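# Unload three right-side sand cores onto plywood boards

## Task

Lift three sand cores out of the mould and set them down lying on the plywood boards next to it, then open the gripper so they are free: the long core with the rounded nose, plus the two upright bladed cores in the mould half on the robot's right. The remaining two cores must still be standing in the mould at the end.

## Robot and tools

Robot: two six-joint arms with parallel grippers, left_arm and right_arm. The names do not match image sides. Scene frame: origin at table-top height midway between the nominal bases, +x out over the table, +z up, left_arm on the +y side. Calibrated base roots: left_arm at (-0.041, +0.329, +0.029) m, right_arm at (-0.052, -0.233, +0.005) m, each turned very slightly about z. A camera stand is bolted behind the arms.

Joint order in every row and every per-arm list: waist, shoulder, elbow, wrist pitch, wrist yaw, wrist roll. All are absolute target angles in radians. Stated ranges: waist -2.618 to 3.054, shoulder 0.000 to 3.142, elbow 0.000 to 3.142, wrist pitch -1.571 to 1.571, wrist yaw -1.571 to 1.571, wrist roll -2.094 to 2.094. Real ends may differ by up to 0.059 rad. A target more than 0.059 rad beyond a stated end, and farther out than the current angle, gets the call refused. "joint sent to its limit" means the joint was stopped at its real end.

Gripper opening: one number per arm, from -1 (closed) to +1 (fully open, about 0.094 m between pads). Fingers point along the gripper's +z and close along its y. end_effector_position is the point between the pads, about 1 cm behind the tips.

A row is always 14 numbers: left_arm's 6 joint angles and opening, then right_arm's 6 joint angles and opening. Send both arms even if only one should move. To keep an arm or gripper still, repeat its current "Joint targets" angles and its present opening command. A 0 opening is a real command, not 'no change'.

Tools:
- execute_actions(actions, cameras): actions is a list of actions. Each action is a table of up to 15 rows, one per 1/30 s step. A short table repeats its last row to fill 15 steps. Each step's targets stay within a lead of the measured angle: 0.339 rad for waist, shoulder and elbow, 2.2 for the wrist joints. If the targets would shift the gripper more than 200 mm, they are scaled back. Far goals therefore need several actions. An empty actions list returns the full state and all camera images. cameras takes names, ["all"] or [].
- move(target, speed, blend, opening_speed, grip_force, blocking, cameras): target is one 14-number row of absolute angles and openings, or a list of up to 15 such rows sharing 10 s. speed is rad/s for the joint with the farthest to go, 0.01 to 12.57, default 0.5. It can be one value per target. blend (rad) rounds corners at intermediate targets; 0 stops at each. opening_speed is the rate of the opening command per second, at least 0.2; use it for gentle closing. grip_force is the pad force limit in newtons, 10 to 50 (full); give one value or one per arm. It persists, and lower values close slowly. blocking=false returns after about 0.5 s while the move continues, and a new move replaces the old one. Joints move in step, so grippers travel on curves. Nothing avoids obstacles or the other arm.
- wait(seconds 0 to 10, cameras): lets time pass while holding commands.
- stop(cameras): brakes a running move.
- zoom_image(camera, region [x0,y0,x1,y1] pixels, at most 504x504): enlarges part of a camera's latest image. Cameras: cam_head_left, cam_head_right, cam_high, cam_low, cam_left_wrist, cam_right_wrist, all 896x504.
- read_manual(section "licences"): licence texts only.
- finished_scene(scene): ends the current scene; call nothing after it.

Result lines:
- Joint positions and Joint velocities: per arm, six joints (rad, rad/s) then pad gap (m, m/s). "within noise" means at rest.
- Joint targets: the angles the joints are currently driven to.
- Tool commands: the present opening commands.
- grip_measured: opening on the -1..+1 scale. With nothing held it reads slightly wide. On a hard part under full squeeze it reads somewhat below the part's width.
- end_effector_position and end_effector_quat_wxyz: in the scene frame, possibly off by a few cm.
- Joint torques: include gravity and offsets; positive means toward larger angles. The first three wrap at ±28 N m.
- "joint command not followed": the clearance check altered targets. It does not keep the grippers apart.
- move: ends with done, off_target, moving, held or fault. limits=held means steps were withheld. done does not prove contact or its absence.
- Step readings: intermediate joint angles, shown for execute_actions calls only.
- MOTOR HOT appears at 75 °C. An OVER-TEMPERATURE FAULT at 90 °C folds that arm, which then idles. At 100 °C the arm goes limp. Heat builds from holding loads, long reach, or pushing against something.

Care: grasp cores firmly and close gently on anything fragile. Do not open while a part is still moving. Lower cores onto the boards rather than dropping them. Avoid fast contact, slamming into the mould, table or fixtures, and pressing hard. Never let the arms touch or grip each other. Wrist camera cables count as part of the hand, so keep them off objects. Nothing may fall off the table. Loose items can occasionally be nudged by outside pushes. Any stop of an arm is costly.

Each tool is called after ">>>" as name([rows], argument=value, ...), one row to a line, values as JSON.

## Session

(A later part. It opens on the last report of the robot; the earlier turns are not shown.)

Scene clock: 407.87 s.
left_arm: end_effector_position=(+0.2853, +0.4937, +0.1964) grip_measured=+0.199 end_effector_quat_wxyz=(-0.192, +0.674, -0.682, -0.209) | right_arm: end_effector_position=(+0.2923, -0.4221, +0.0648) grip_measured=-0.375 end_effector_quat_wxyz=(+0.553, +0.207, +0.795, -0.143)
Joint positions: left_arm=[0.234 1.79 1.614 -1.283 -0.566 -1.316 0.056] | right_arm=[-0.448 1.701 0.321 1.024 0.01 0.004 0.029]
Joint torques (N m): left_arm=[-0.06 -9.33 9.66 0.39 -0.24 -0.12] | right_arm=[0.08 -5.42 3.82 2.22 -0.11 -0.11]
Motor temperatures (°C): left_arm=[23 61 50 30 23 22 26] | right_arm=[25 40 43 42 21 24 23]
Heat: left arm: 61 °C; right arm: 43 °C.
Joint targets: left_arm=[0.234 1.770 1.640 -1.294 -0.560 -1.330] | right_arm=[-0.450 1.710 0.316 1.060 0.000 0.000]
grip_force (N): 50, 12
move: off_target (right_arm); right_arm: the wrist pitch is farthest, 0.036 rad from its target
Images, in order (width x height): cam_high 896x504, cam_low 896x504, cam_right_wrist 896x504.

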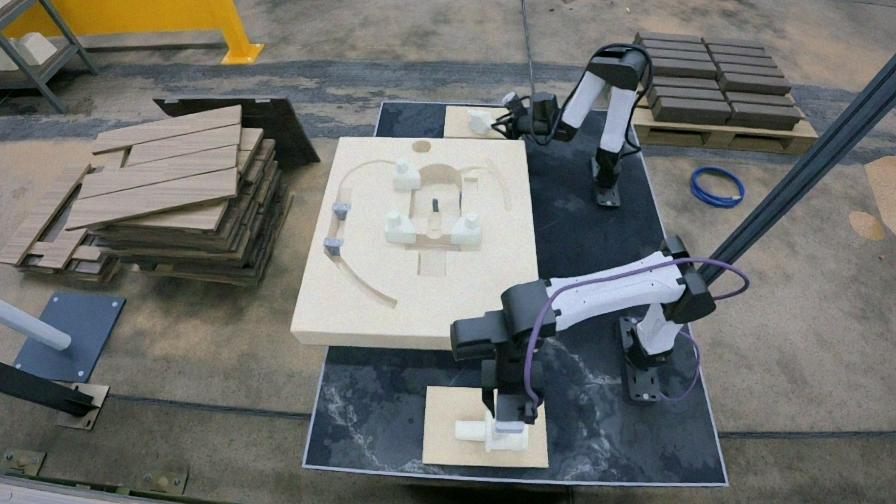

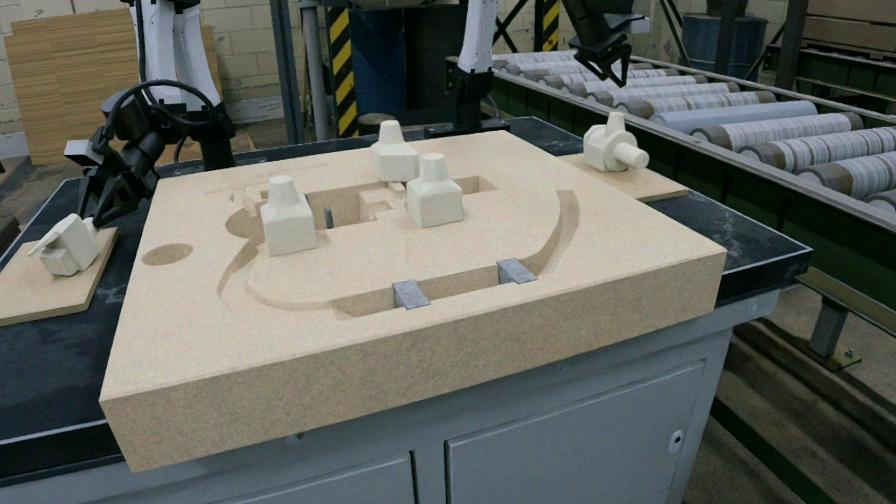

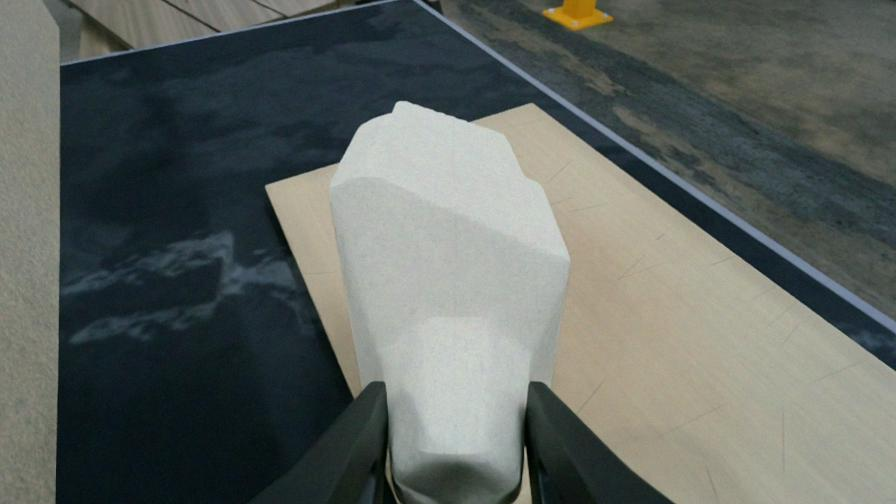

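>>> move(target=[0.234, 1.77, 1.64, -1.294, -0.56, -1.33, 0.2, -0.455, 1.82, 0.275, 1.20, 0, 0, -1], speed=0.1, cameras=["cam_low","cam_right_wrist"])

>>> zoom_image(camera="cam_low", region=[0, 130, 180, 310])

Scene clock: 413.33 s.
left_arm: end_effector_position=(+0.2853, +0.4937, +0.1964) grip_measured=+0.199 end_effector_quat_wxyz=(-0.192, +0.674, -0.682, -0.209) | right_arm: end_effector_position=(+0.2864, -0.4188, +0.0488) grip_measured=-0.375 end_effector_quat_wxyz=(+0.556, +0.206, +0.792, -0.144)
Joint positions: left_arm=[0.234 1.79 1.614 -1.283 -0.566 -1.316 0.056] | right_arm=[-0.448 1.807 0.279 1.182 0.01 0.004 0.029]
Joint torques (N m): left_arm=[-0.08 -9.39 9.58 0.39 -0.24 -0.13] | right_arm=[-0.39 -5.15 3.25 2.03 -0.14 -0.14]
Motor temperatures (°C): left_arm=[23 61 50 30 23 22 26] | right_arm=[25 39 42 43 21 24 23]
Heat: left arm: 61 °C; right arm: 43 °C.
Joint targets: left_arm=[0.234 1.770 1.640 -1.294 -0.560 -1.330] | right_arm=[-0.455 1.820 0.275 1.200 0.000 0.000]
grip_force (N): 50, 12
move: done
Images, in order (width x height): cam_low 896x504, cam_right_wrist 896x504.

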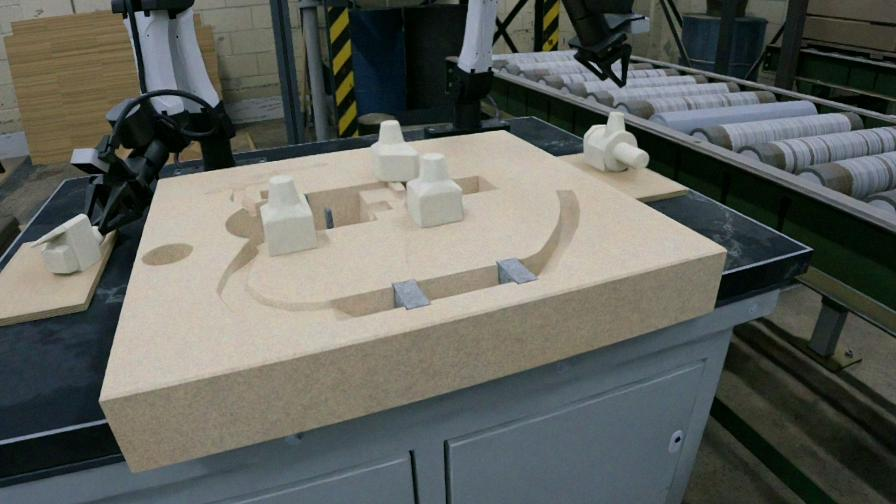

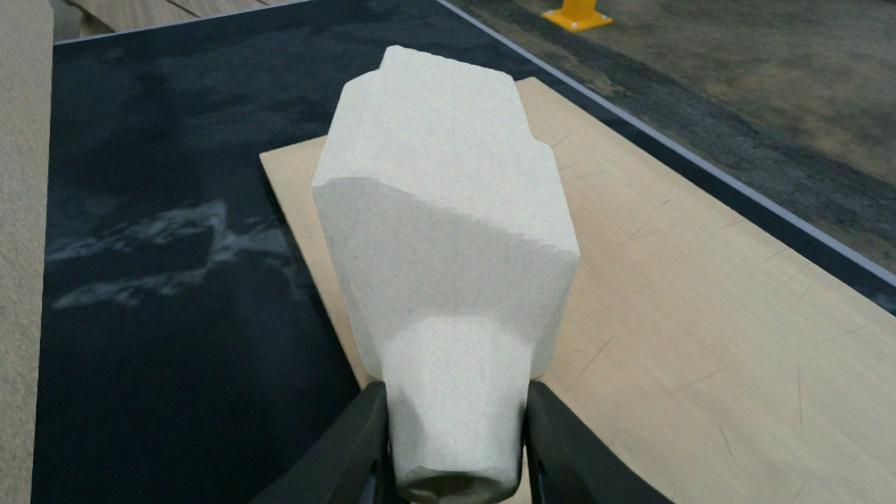

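Scaled by 2.800 from the camera's 896x504 image, which has a finer 1280x720 frame.

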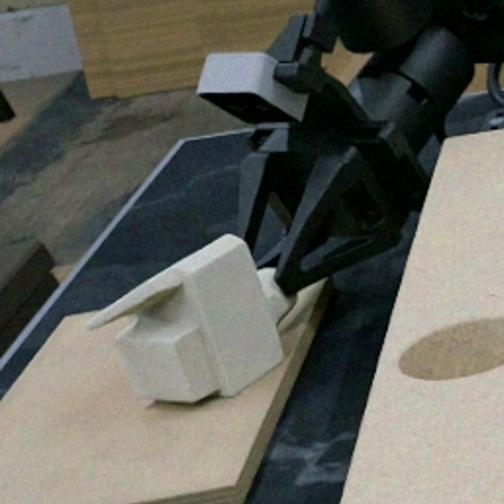

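>>> move(target=[0.234, 1.77, 1.64, -1.294, -0.56, -1.33, 0.2, -0.455, 1.82, 0.275, 1.20, 0, 0, 0.1], opening_speed=0.3, cameras=["cam_low","cam_right_wrist"])

>>> zoom_image(camera="cam_low", region=[0, 130, 180, 310])

Scene clock: 424.03 s.
left_arm: end_effector_position=(+0.2853, +0.4937, +0.1964) grip_measured=+0.199 end_effector_quat_wxyz=(-0.192, +0.674, -0.682, -0.209) | right_arm: end_effector_position=(+0.2865, -0.4189, +0.0492) grip_measured=+0.098 end_effector_quat_wxyz=(+0.557, +0.206, +0.792, -0.144)
Joint positions: left_arm=[0.234 1.79 1.614 -1.283 -0.566 -1.316 0.056] | right_arm=[-0.448 1.807 0.279 1.183 0.01 0.004 0.052]
Joint torques (N m): left_arm=[-0.14 -9.36 9.69 0.4 -0.24 -0.14] | right_arm=[-0.47 -5.19 3.33 2.05 -0.1 -0.11]
Motor temperatures (°C): left_arm=[23 61 51 30 23 22 26] | right_arm=[25 38 41 43 21 24 23]
Heat: left arm: 61 °C; right arm: 43 °C.
Joint targets: left_arm=[0.234 1.770 1.640 -1.294 -0.560 -1.330] | right_arm=[-0.455 1.820 0.275 1.200 0.000 0.000]
grip_force (N): 50, 12
move: done
Images, in order (width x height): cam_low 896x504, cam_right_wrist 896x504.

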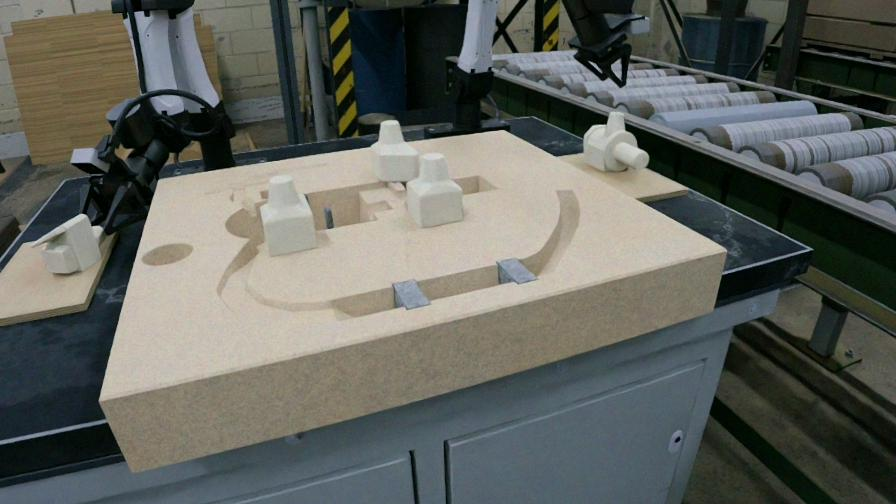

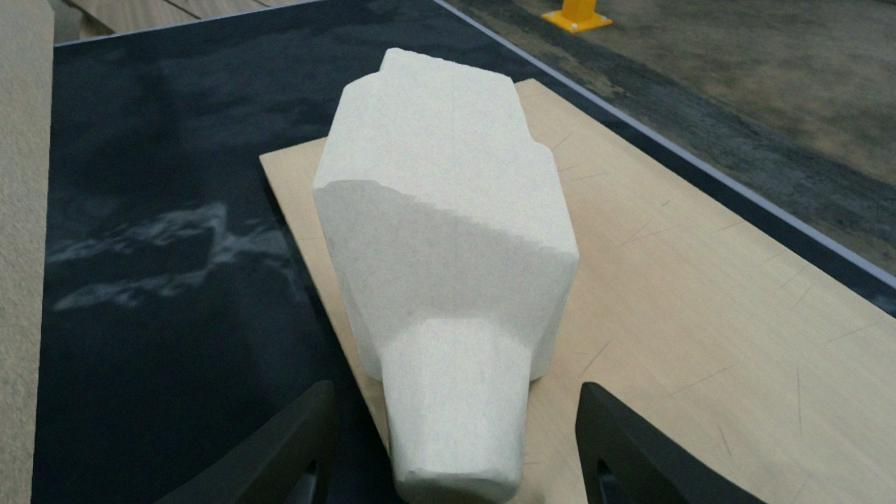

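Scaled by 2.800 from the camera's 896x504 image, which has a finer 1280x720 frame.

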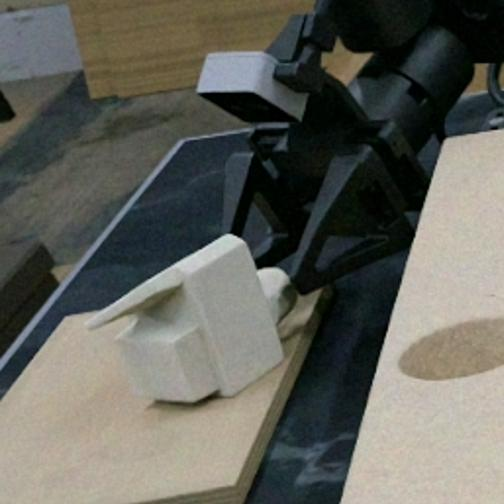

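>>> move([
  [0.234, 1.77, 1.64, -1.294, -0.56, -1.33, 0.3, -0.455, 1.0185, 0.5454, 0.123, 0, 0, 0.3],
  [0.234, 1.2, 1.4, -1.2, -0.3, -0.5, 0.3, -0.1, 1.4, 1.4, -0.55, 0.1, 0.05, 0.3],
  [0.234, 0.8, 1.1, -1.1, 0, 0, 0.3, 0.2755, 2.075, 1.99, -0.46, 0.1856, 0.1288, 0.3],
], speed=[0.4,0.8,0.6], blend=[0.05,0.15,0], cameras=["cam_low","cam_right_wrist","cam_head_right"])

>>> zoom_image(camera="cam_low", region=[0, 130, 180, 310])

Scene clock: 445.60 s.
left_arm: end_effector_position=(+0.1781, +0.3779, +0.2885) grip_measured=+0.299 end_effector_quat_wxyz=(+0.377, -0.106, +0.919, +0.044) | right_arm: end_effector_position=(+0.5396, -0.1260, +0.2512) grip_measured=+0.298 end_effector_quat_wxyz=(+0.479, -0.009, +0.878, +0.005)
Joint positions: left_arm=[0.234 0.802 1.118 -1.109 -0.014 -0.014 0.061] | right_arm=[0.28 2.065 1.963 -0.479 0.175 0.115 0.061]
Joint torques (N m): left_arm=[-0.05 0.06 5.72 1.77 0.21 0.17] | right_arm=[-0.06 -12.19 8.96 1.93 0.14 0.1]
Motor temperatures (°C): left_arm=[23 59 50 30 23 22 26] | right_arm=[25 38 40 44 21 24 22]
Heat: left arm: 59 °C; right arm: 44 °C.
Joint targets: left_arm=[0.234 0.800 1.100 -1.100 0.000 0.000] | right_arm=[0.276 2.075 1.990 -0.460 0.186 0.129]
grip_force (N): 50, 12
move: done; blend cut to 0 rad at target 1
Images, in order (width x height): cam_head_right 896x504, cam_low 896x504, cam_right_wrist 896x504.

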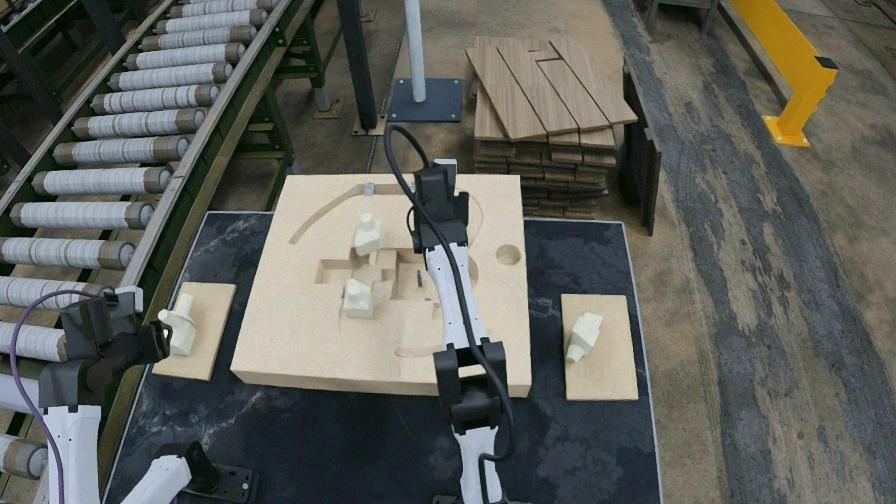

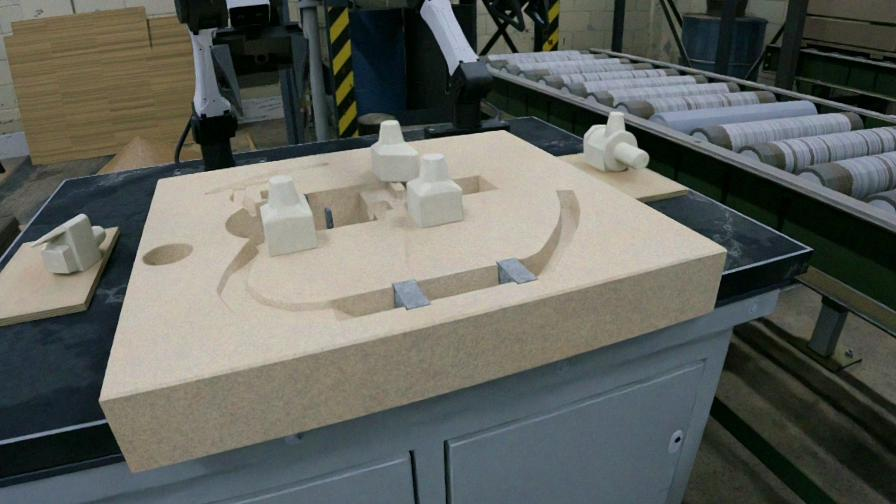

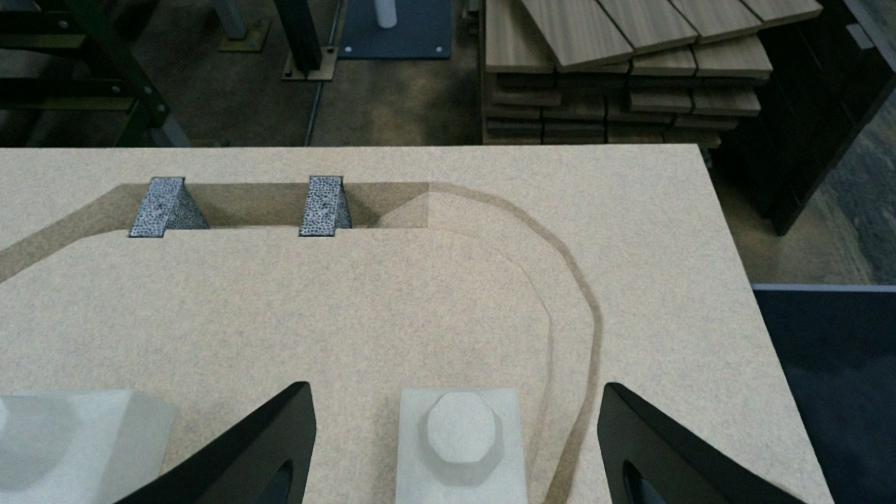

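Scaled by 2.800 from the camera's 896x504 image, which has a finer 1280x720 frame.

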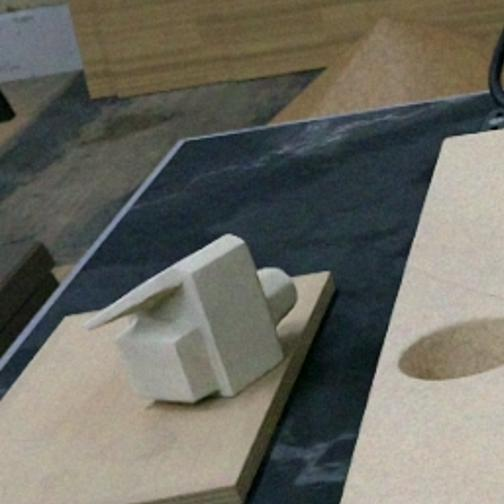

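>>> move(target=[0.234, 0.8, 1.1, -1.1, 0, 0, 0.3, 0.262, 2.12, 1.765, -0.21, 0.178, 0.1234, 0.3], speed=0.3, cameras=["cam_low","cam_right_wrist"])

>>> zoom_image(camera="cam_low", region=[200, 80, 380, 260])

Scene clock: 456.53 s.
left_arm: end_effector_position=(+0.1782, +0.3779, +0.2886) grip_measured=+0.299 end_effector_quat_wxyz=(+0.377, -0.106, +0.919, +0.044) | right_arm: end_effector_position=(+0.5534, -0.1311, +0.1908) grip_measured=+0.298 end_effector_quat_wxyz=(+0.486, -0.002, +0.874, +0.004)
Joint positions: left_arm=[0.234 0.802 1.118 -1.109 -0.014 -0.013 0.061] | right_arm=[0.267 2.105 1.771 -0.231 0.175 0.115 0.061]
Joint torques (N m): left_arm=[-0.05 -0.2 5.75 1.78 0.23 0.15] | right_arm=[-0.08 -12.08 6.35 1.98 0.04 0.06]
Motor temperatures (°C): left_arm=[23 54 48 31 23 22 26] | right_arm=[25 39 41 44 21 24 22]
Heat: left arm: 54 °C; right arm: 44 °C.
Joint targets: left_arm=[0.234 0.800 1.100 -1.100 0.000 0.000] | right_arm=[0.262 2.120 1.765 -0.210 0.178 0.123]
grip_force (N): 50, 12
move: done
Images, in order (width x height): cam_low 896x504, cam_right_wrist 896x504.

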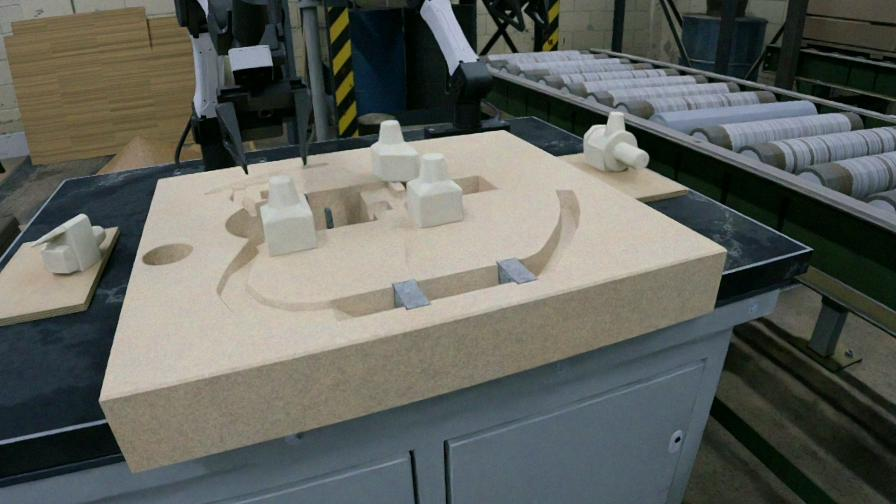

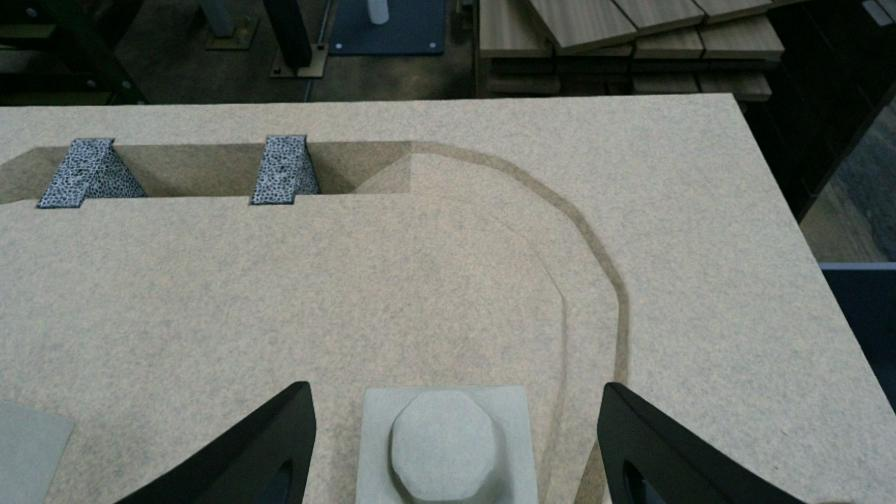

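Scaled by 2.800 from the camera's 896x504 image, which has a finer 1280x720 frame.

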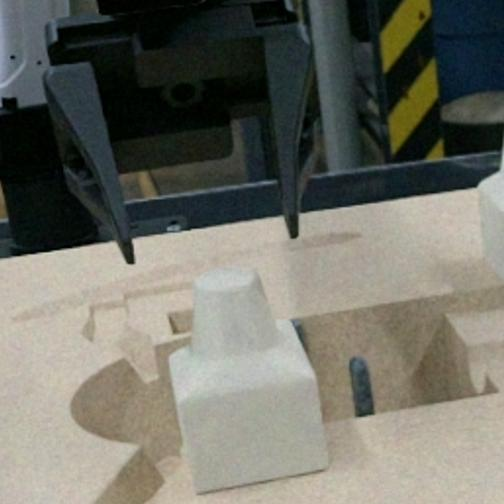

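>>> move([
  [0.234, 0.8, 1.1, -1.1, 0, 0, 0.3, 0.262, 2.155, 1.765, -0.21, 0.178, 0.1234, 0.3],
  [0.234, 0.8, 1.1, -1.1, 0, 0, 0.3, 0.262, 2.155, 1.765, -0.21, 0.178, 0.1234, -1],
], speed=0.2, grip_force=[50, 30], cameras=["cam_low","cam_right_wrist"])

>>> zoom_image(camera="cam_low", region=[200, 80, 380, 260])

Scene clock: 464.83 s.
left_arm: end_effector_position=(+0.1782, +0.3779, +0.2886) grip_measured=+0.299 end_effector_quat_wxyz=(+0.377, -0.106, +0.919, +0.044) | right_arm: end_effector_position=(+0.5558, -0.1302, +0.1721) grip_measured=-0.440 end_effector_quat_wxyz=(+0.474, -0.004, +0.881, +0.002)
Joint positions: left_arm=[0.234 0.802 1.118 -1.109 -0.014 -0.013 0.061] | right_arm=[0.267 2.138 1.771 -0.228 0.174 0.115 0.026]
Joint torques (N m): left_arm=[-0.16 -0.23 5.7 1.76 0.22 0.13] | right_arm=[-0.2 -12.18 6.57 1.94 0.1 0.03]
Heat: left arm: 51 °C; right arm: 44 °C.
Joint targets: left_arm=[0.234 0.800 1.100 -1.100 0.000 0.000] | right_arm=[0.262 2.155 1.765 -0.210 0.178 0.123]
grip_force (N): 50, 30
move: done
Images, in order (width x height): cam_low 896x504, cam_right_wrist 896x504.

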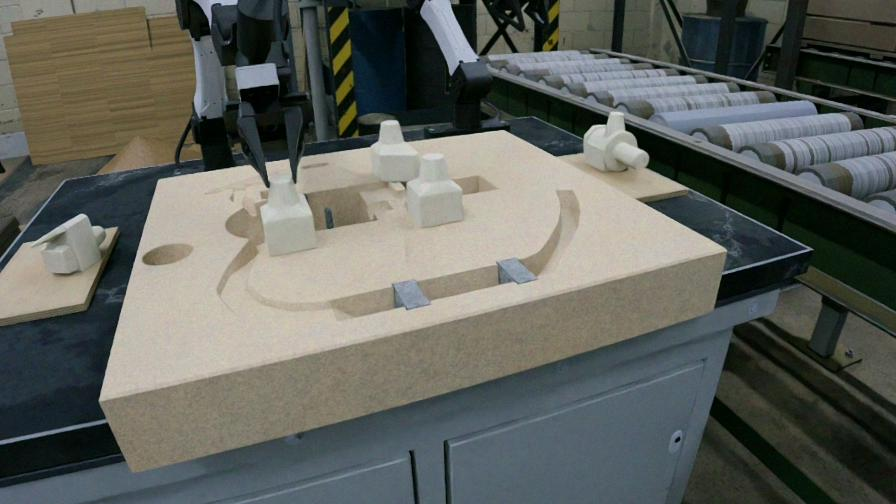

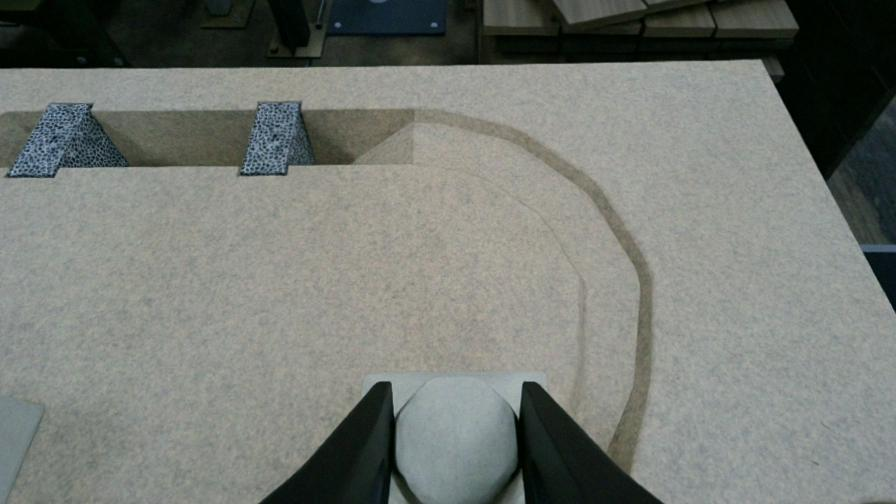

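Scaled by 2.800 from the camera's 896x504 image, which has a finer 1280x720 frame.

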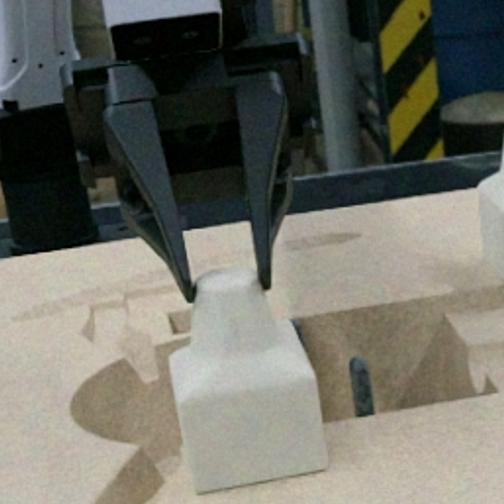

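>>> move([
  [0.234, 0.8, 1.1, -1.1, 0, 0, 0.3, 0.264, 2.125, 1.94, -0.36, 0.178, 0.1234, -1],
  [0.234, 0.8, 1.1, -1.1, 0, 0, 0.3, 0.264, 2.125, 2.15, -0.53, 0.178, 0.1234, -1],
], speed=0.25, blend=[0.03, 0], grip_force=[50, 42], cameras=["cam_low","cam_right_wrist"])

>>> zoom_image(camera="cam_low", region=[200, 40, 380, 260])

Scene clock: 475.20 s.
left_arm: end_effector_position=(+0.1782, +0.3779, +0.2886) grip_measured=+0.299 end_effector_quat_wxyz=(+0.377, -0.106, +0.919, +0.044) | right_arm: end_effector_position=(+0.5488, -0.1312, +0.2483) grip_measured=-0.455 end_effector_quat_wxyz=(+0.460, -0.006, +0.888, +0.000)
Joint positions: left_arm=[0.234 0.802 1.118 -1.109 -0.014 -0.013 0.061] | right_arm=[0.267 2.14 2.103 -0.589 0.171 0.117 0.026]
Joint torques (N m): left_arm=[-0.09 -0.16 5.71 1.76 0.22 0.14] | right_arm=[0.1 -15.41 10.3 2.25 0.14 0]
Motor temperatures (°C): left_arm=[23 49 46 33 23 22 25] | right_arm=[25 42 41 45 21 24 23]
Heat: left arm: 49 °C; right arm: 45 °C.
Joint targets: left_arm=[0.234 0.800 1.100 -1.100 0.000 0.000] | right_arm=[0.264 2.125 2.150 -0.530 0.178 0.123]
grip_force (N): 50, 42
move: off_target (right_arm); right_arm: the wrist pitch is farthest, 0.059 rad from its target
Images, in order (width x height): cam_low 896x504, cam_right_wrist 896x504.

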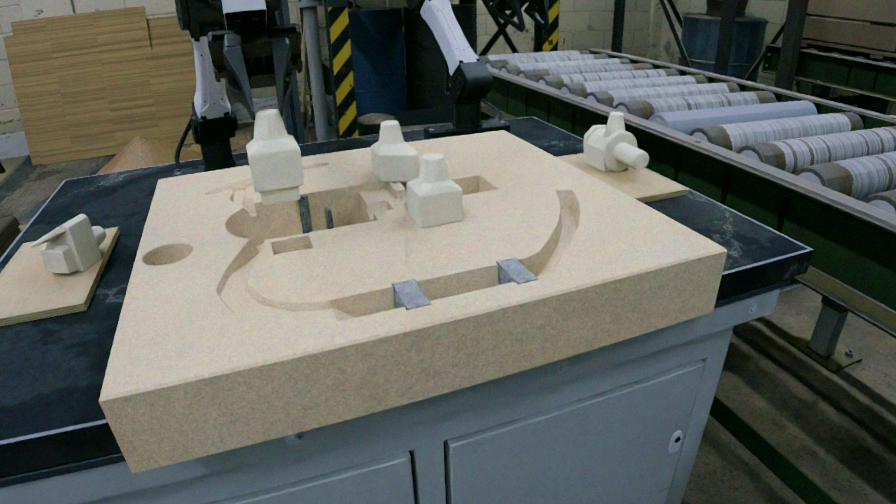

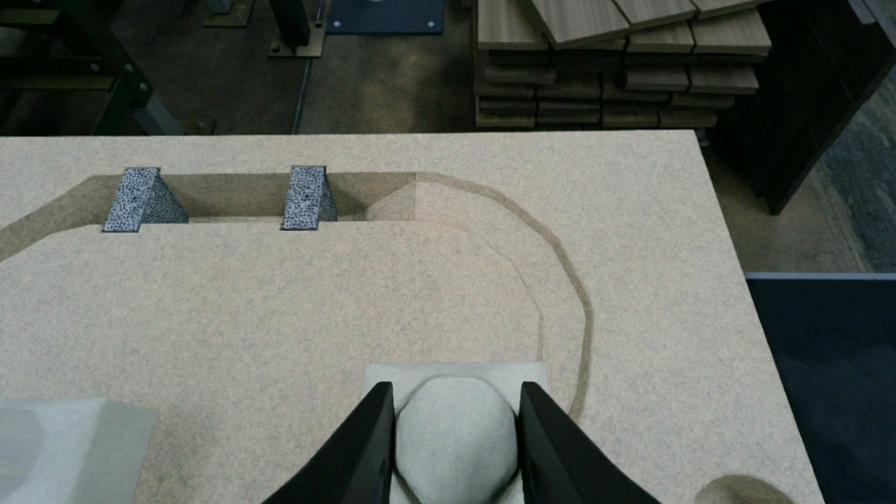

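Scaled by 2.291 from the camera's 896x504 image, which has a finer 1280x720 frame.

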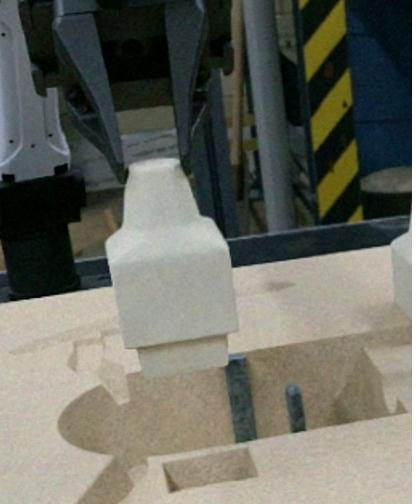

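>>> move([
  [0.234, 0.8, 1.1, -1.1, 0, 0, 0.3, 0.2, 1.8, 2.05, -0.75, 0.1, 0.07, -1],
  [0.234, 0.8, 1.1, -1.1, 0, 0, 0.3, -0.64, 1.8, 2.05, -0.9, 0, 0, -1],
  [0.234, 0.8, 1.1, -1.1, 0, 0, 0.3, -0.64, 2.0, 2.14, -1.46, 0, 0, -1],
], speed=[0.5,0.6,0.4], blend=[0.1,0.1,0], cameras=["cam_low","cam_right_wrist","cam_head_right"])

>>> zoom_image(camera="cam_low", region=[0, 60, 200, 300])

>>> zoom_image(camera="cam_head_right", region=[500, 240, 680, 420])

Scene clock: 512.03 s.
left_arm: end_effector_position=(+0.1782, +0.3779, +0.2886) grip_measured=+0.299 end_effector_quat_wxyz=(+0.377, -0.106, +0.919, +0.044) | right_arm: end_effector_position=(+0.2700, -0.5025, +0.2005) grip_measured=-0.464 end_effector_quat_wxyz=(+0.097, +0.343, +0.933, -0.041)
Joint positions: left_arm=[0.234 0.802 1.118 -1.109 -0.014 -0.013 0.061] | right_arm=[-0.642 1.999 2.099 -1.459 0.013 0.012 0.025]
Joint torques (N m): left_arm=[-0.1 -0.25 5.79 1.75 0.24 0.13] | right_arm=[0.42 -11.08 8.87 0.67 -0.14 -0.2]
Motor temperatures (°C): left_arm=[23 44 44 34 22 22 25] | right_arm=[25 52 45 48 21 24 24]
Heat: left arm: 44 °C; right arm: 52 °C.
Joint targets: left_arm=[0.234 0.800 1.100 -1.100 0.000 0.000] | right_arm=[-0.640 2.000 2.140 -1.460 0.000 0.000]
grip_force (N): 50, 42
move: off_target (right_arm); right_arm: the elbow is farthest, 0.041 rad from its target
Images, in order (width x height): cam_head_right 896x504, cam_low 896x504, cam_right_wrist 896x504.

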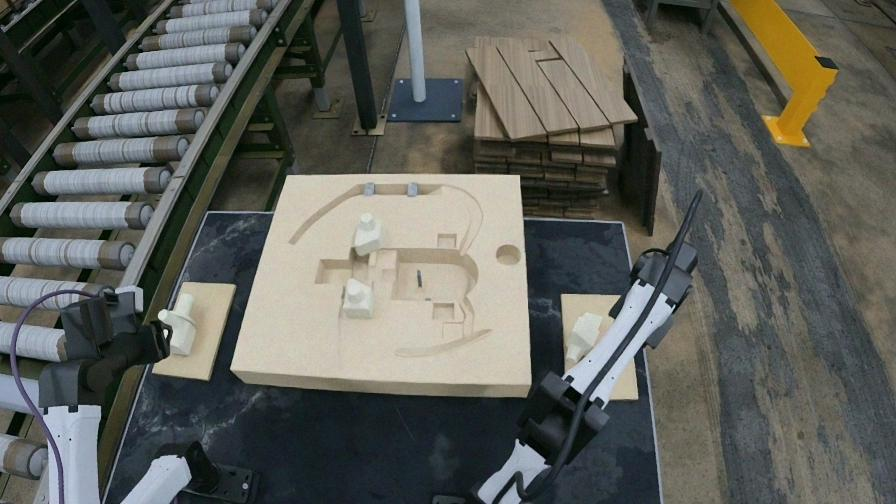

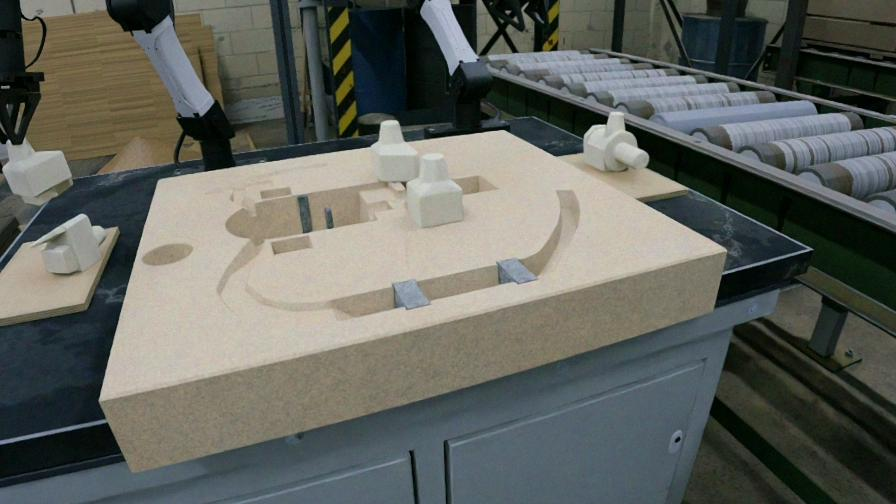

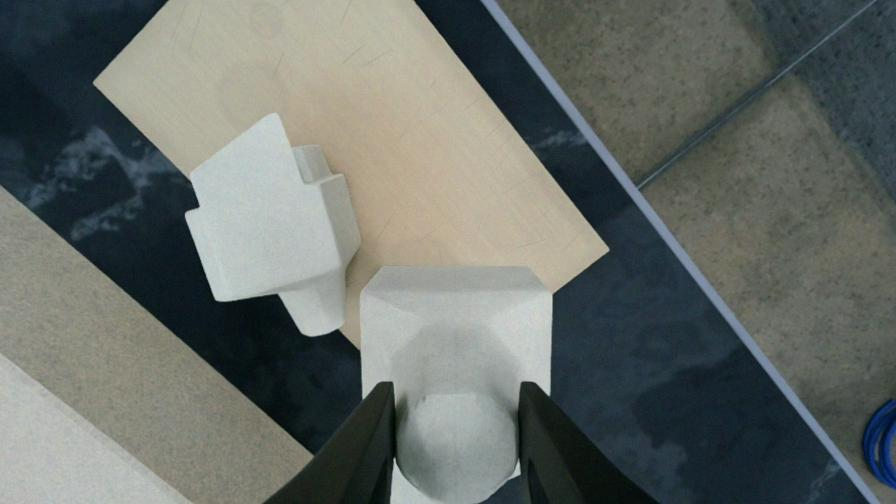

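Scaled by 2.100 from the camera's 896x504 image, which has a finer 1280x720 frame.

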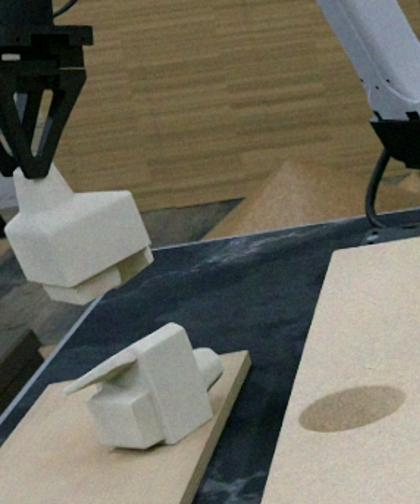

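Scaled by 2.800 from the camera's 896x504 image, which has a finer 1280x720 frame.

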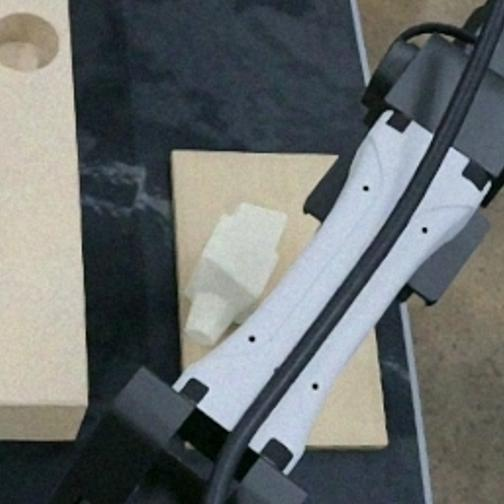

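>>> move(target=[0.234, 0.8, 1.1, -1.1, 0, 0, 0.3, -0.64, 2.03, 1.86, -1.20, 0, 0, -1], speed=0.25, cameras=["cam_low","cam_right_wrist","cam_high"])

>>> zoom_image(camera="cam_low", region=[0, 100, 160, 300])

>>> zoom_image(camera="cam_high", region=[440, 40, 600, 160])

Scene clock: 520.80 s.
left_arm: end_effector_position=(+0.1782, +0.3779, +0.2886) grip_measured=+0.299 end_effector_quat_wxyz=(+0.377, -0.106, +0.919, +0.044) | right_arm: end_effector_position=(+0.2790, -0.5099, +0.1273) grip_measured=-0.464 end_effector_quat_wxyz=(+0.078, +0.344, +0.935, -0.035)
Joint positions: left_arm=[0.234 0.802 1.118 -1.109 -0.014 -0.013 0.061] | right_arm=[-0.642 2.03 1.856 -1.225 0.013 0.012 0.025]
Joint torques (N m): left_arm=[-0.1 -0.21 5.74 1.76 0.22 0.14] | right_arm=[0.29 -11.85 6.38 0.81 -0.24 -0.23]
Heat: left arm: 44 °C; right arm: 50 °C.
Joint targets: left_arm=[0.234 0.800 1.100 -1.100 0.000 0.000] | right_arm=[-0.640 2.030 1.860 -1.200 0.000 0.000]
grip_force (N): 50, 42
move: done
Images, in order (width x height): cam_high 896x504, cam_low 896x504, cam_right_wrist 896x504.

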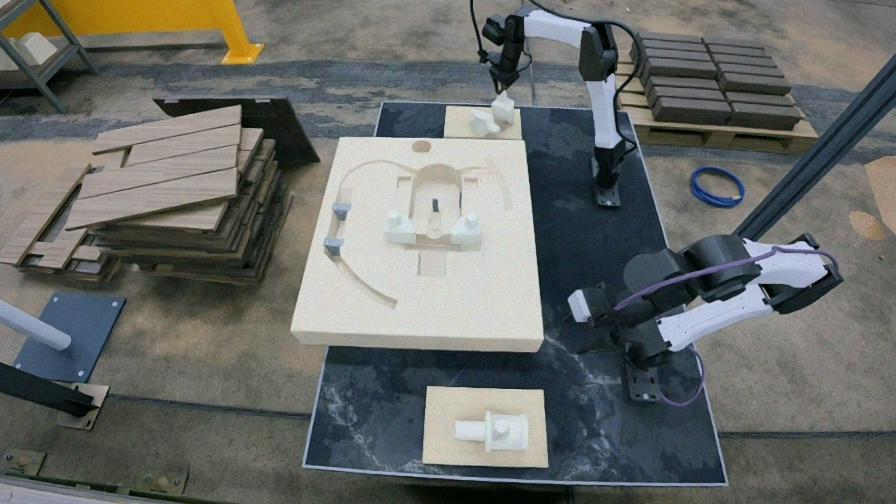

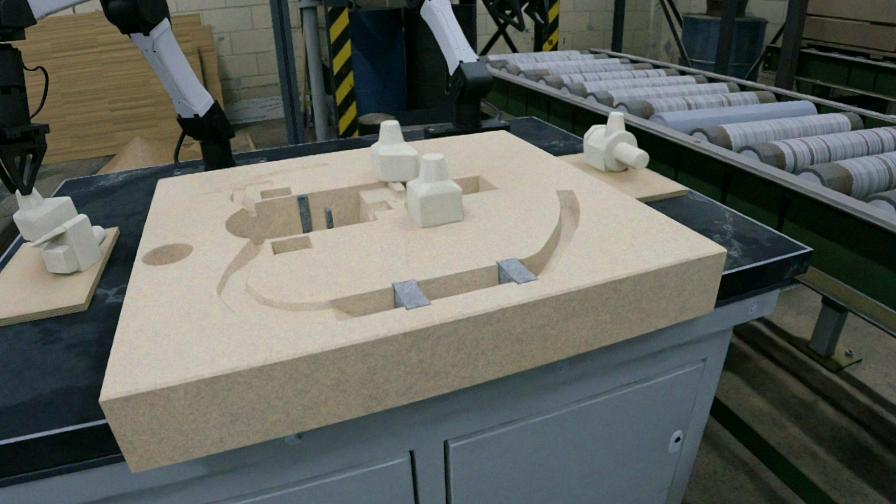

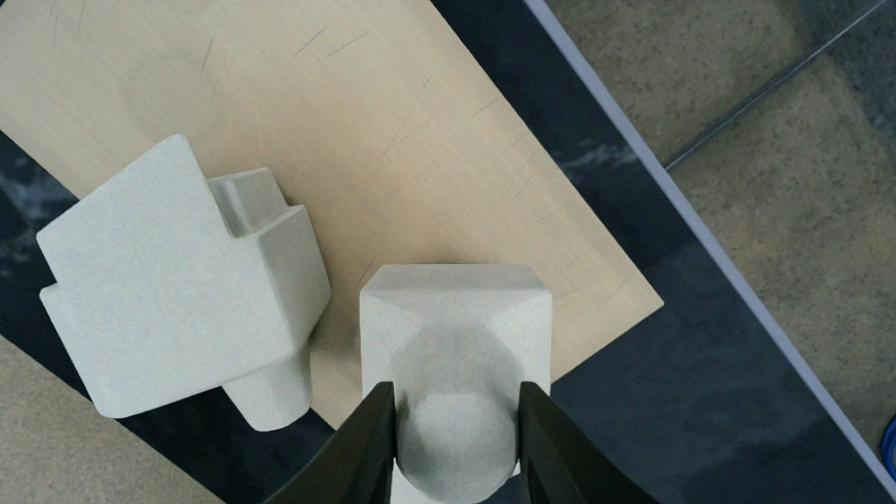

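Scaled by 2.520 from the camera's 896x504 image, which has a finer 1280x720 frame.

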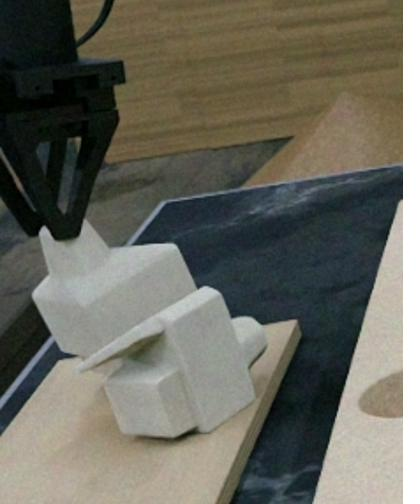

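Scaled by 3.150 from the camera's 896x504 image, which has a finer 1280x720 frame.

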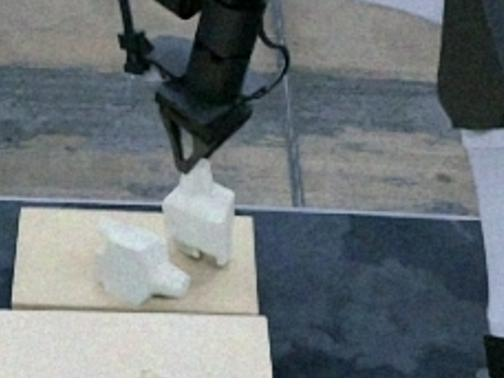

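>>> move([
  [0.234, 0.8, 1.1, -1.1, 0, 0, 0.3, -0.64, 2.17, 2.06, -1.245, 0, 0, -1],
  [0.234, 0.8, 1.1, -1.1, 0, 0, 0.3, -0.64, 2.20, 2.03, -1.215, 0, 0, -1],
], speed=[0.25,0.1], cameras=["cam_low","cam_right_wrist","cam_high"])

>>> zoom_image(camera="cam_high", region=[440, 40, 600, 160])

Scene clock: 530.93 s.
left_arm: end_effector_position=(+0.1782, +0.3779, +0.2886) grip_measured=+0.299 end_effector_quat_wxyz=(+0.377, -0.106, +0.919, +0.044) | right_arm: end_effector_position=(+0.3086, -0.5343, +0.1142) grip_measured=-0.465 end_effector_quat_wxyz=(+0.089, +0.343, +0.934, -0.038)
Joint positions: left_arm=[0.234 0.802 1.118 -1.109 -0.014 -0.013 0.061] | right_arm=[-0.642 2.176 2.023 -1.224 0.012 0.011 0.025]
Joint torques (N m): left_arm=[-0.1 -0.21 5.74 1.77 0.22 0.14] | right_arm=[0.53 -10.73 6.6 0.75 -0.17 -0.16]
Motor temperatures (°C): left_arm=[23 43 44 35 22 22 25] | right_arm=[25 50 45 42 21 24 24]
Heat: left arm: 44 °C; right arm: 50 °C.
Joint targets: left_arm=[0.234 0.800 1.100 -1.100 0.000 0.000] | right_arm=[-0.640 2.200 2.030 -1.215 0.000 0.000]
grip_force (N): 50, 42
move: done
Images, in order (width x height): cam_high 896x504, cam_low 896x504, cam_right_wrist 896x504.

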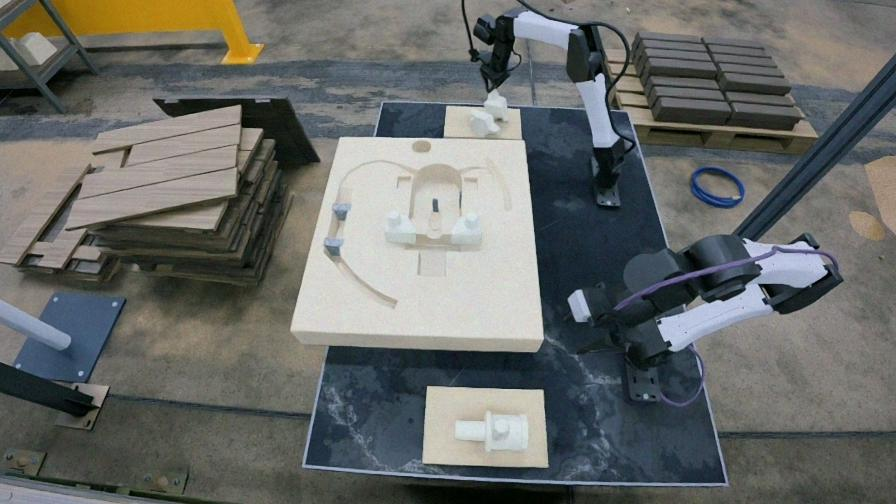

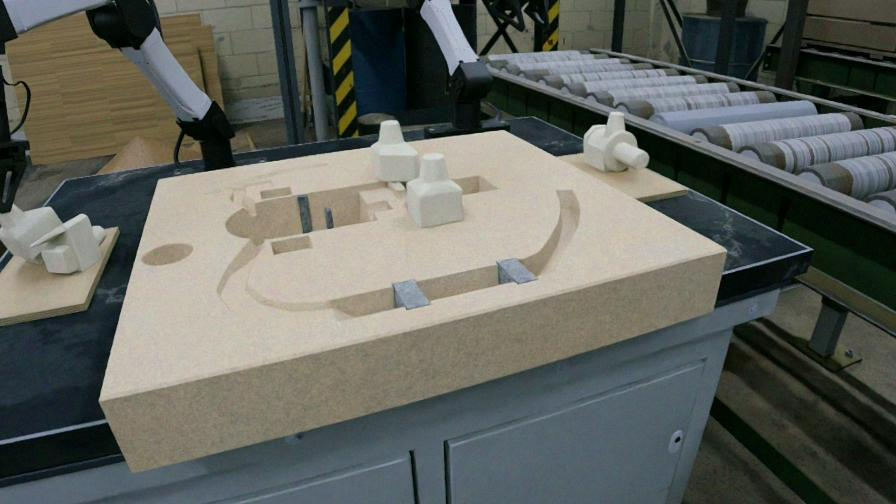

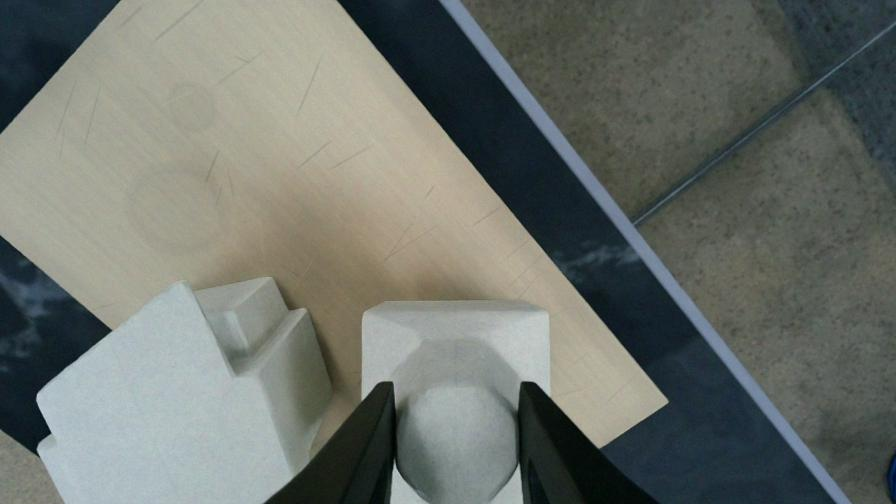

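Scaled by 3.150 from the camera's 896x504 image, which has a finer 1280x720 frame.

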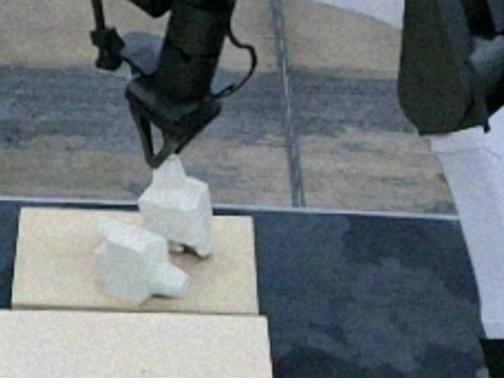

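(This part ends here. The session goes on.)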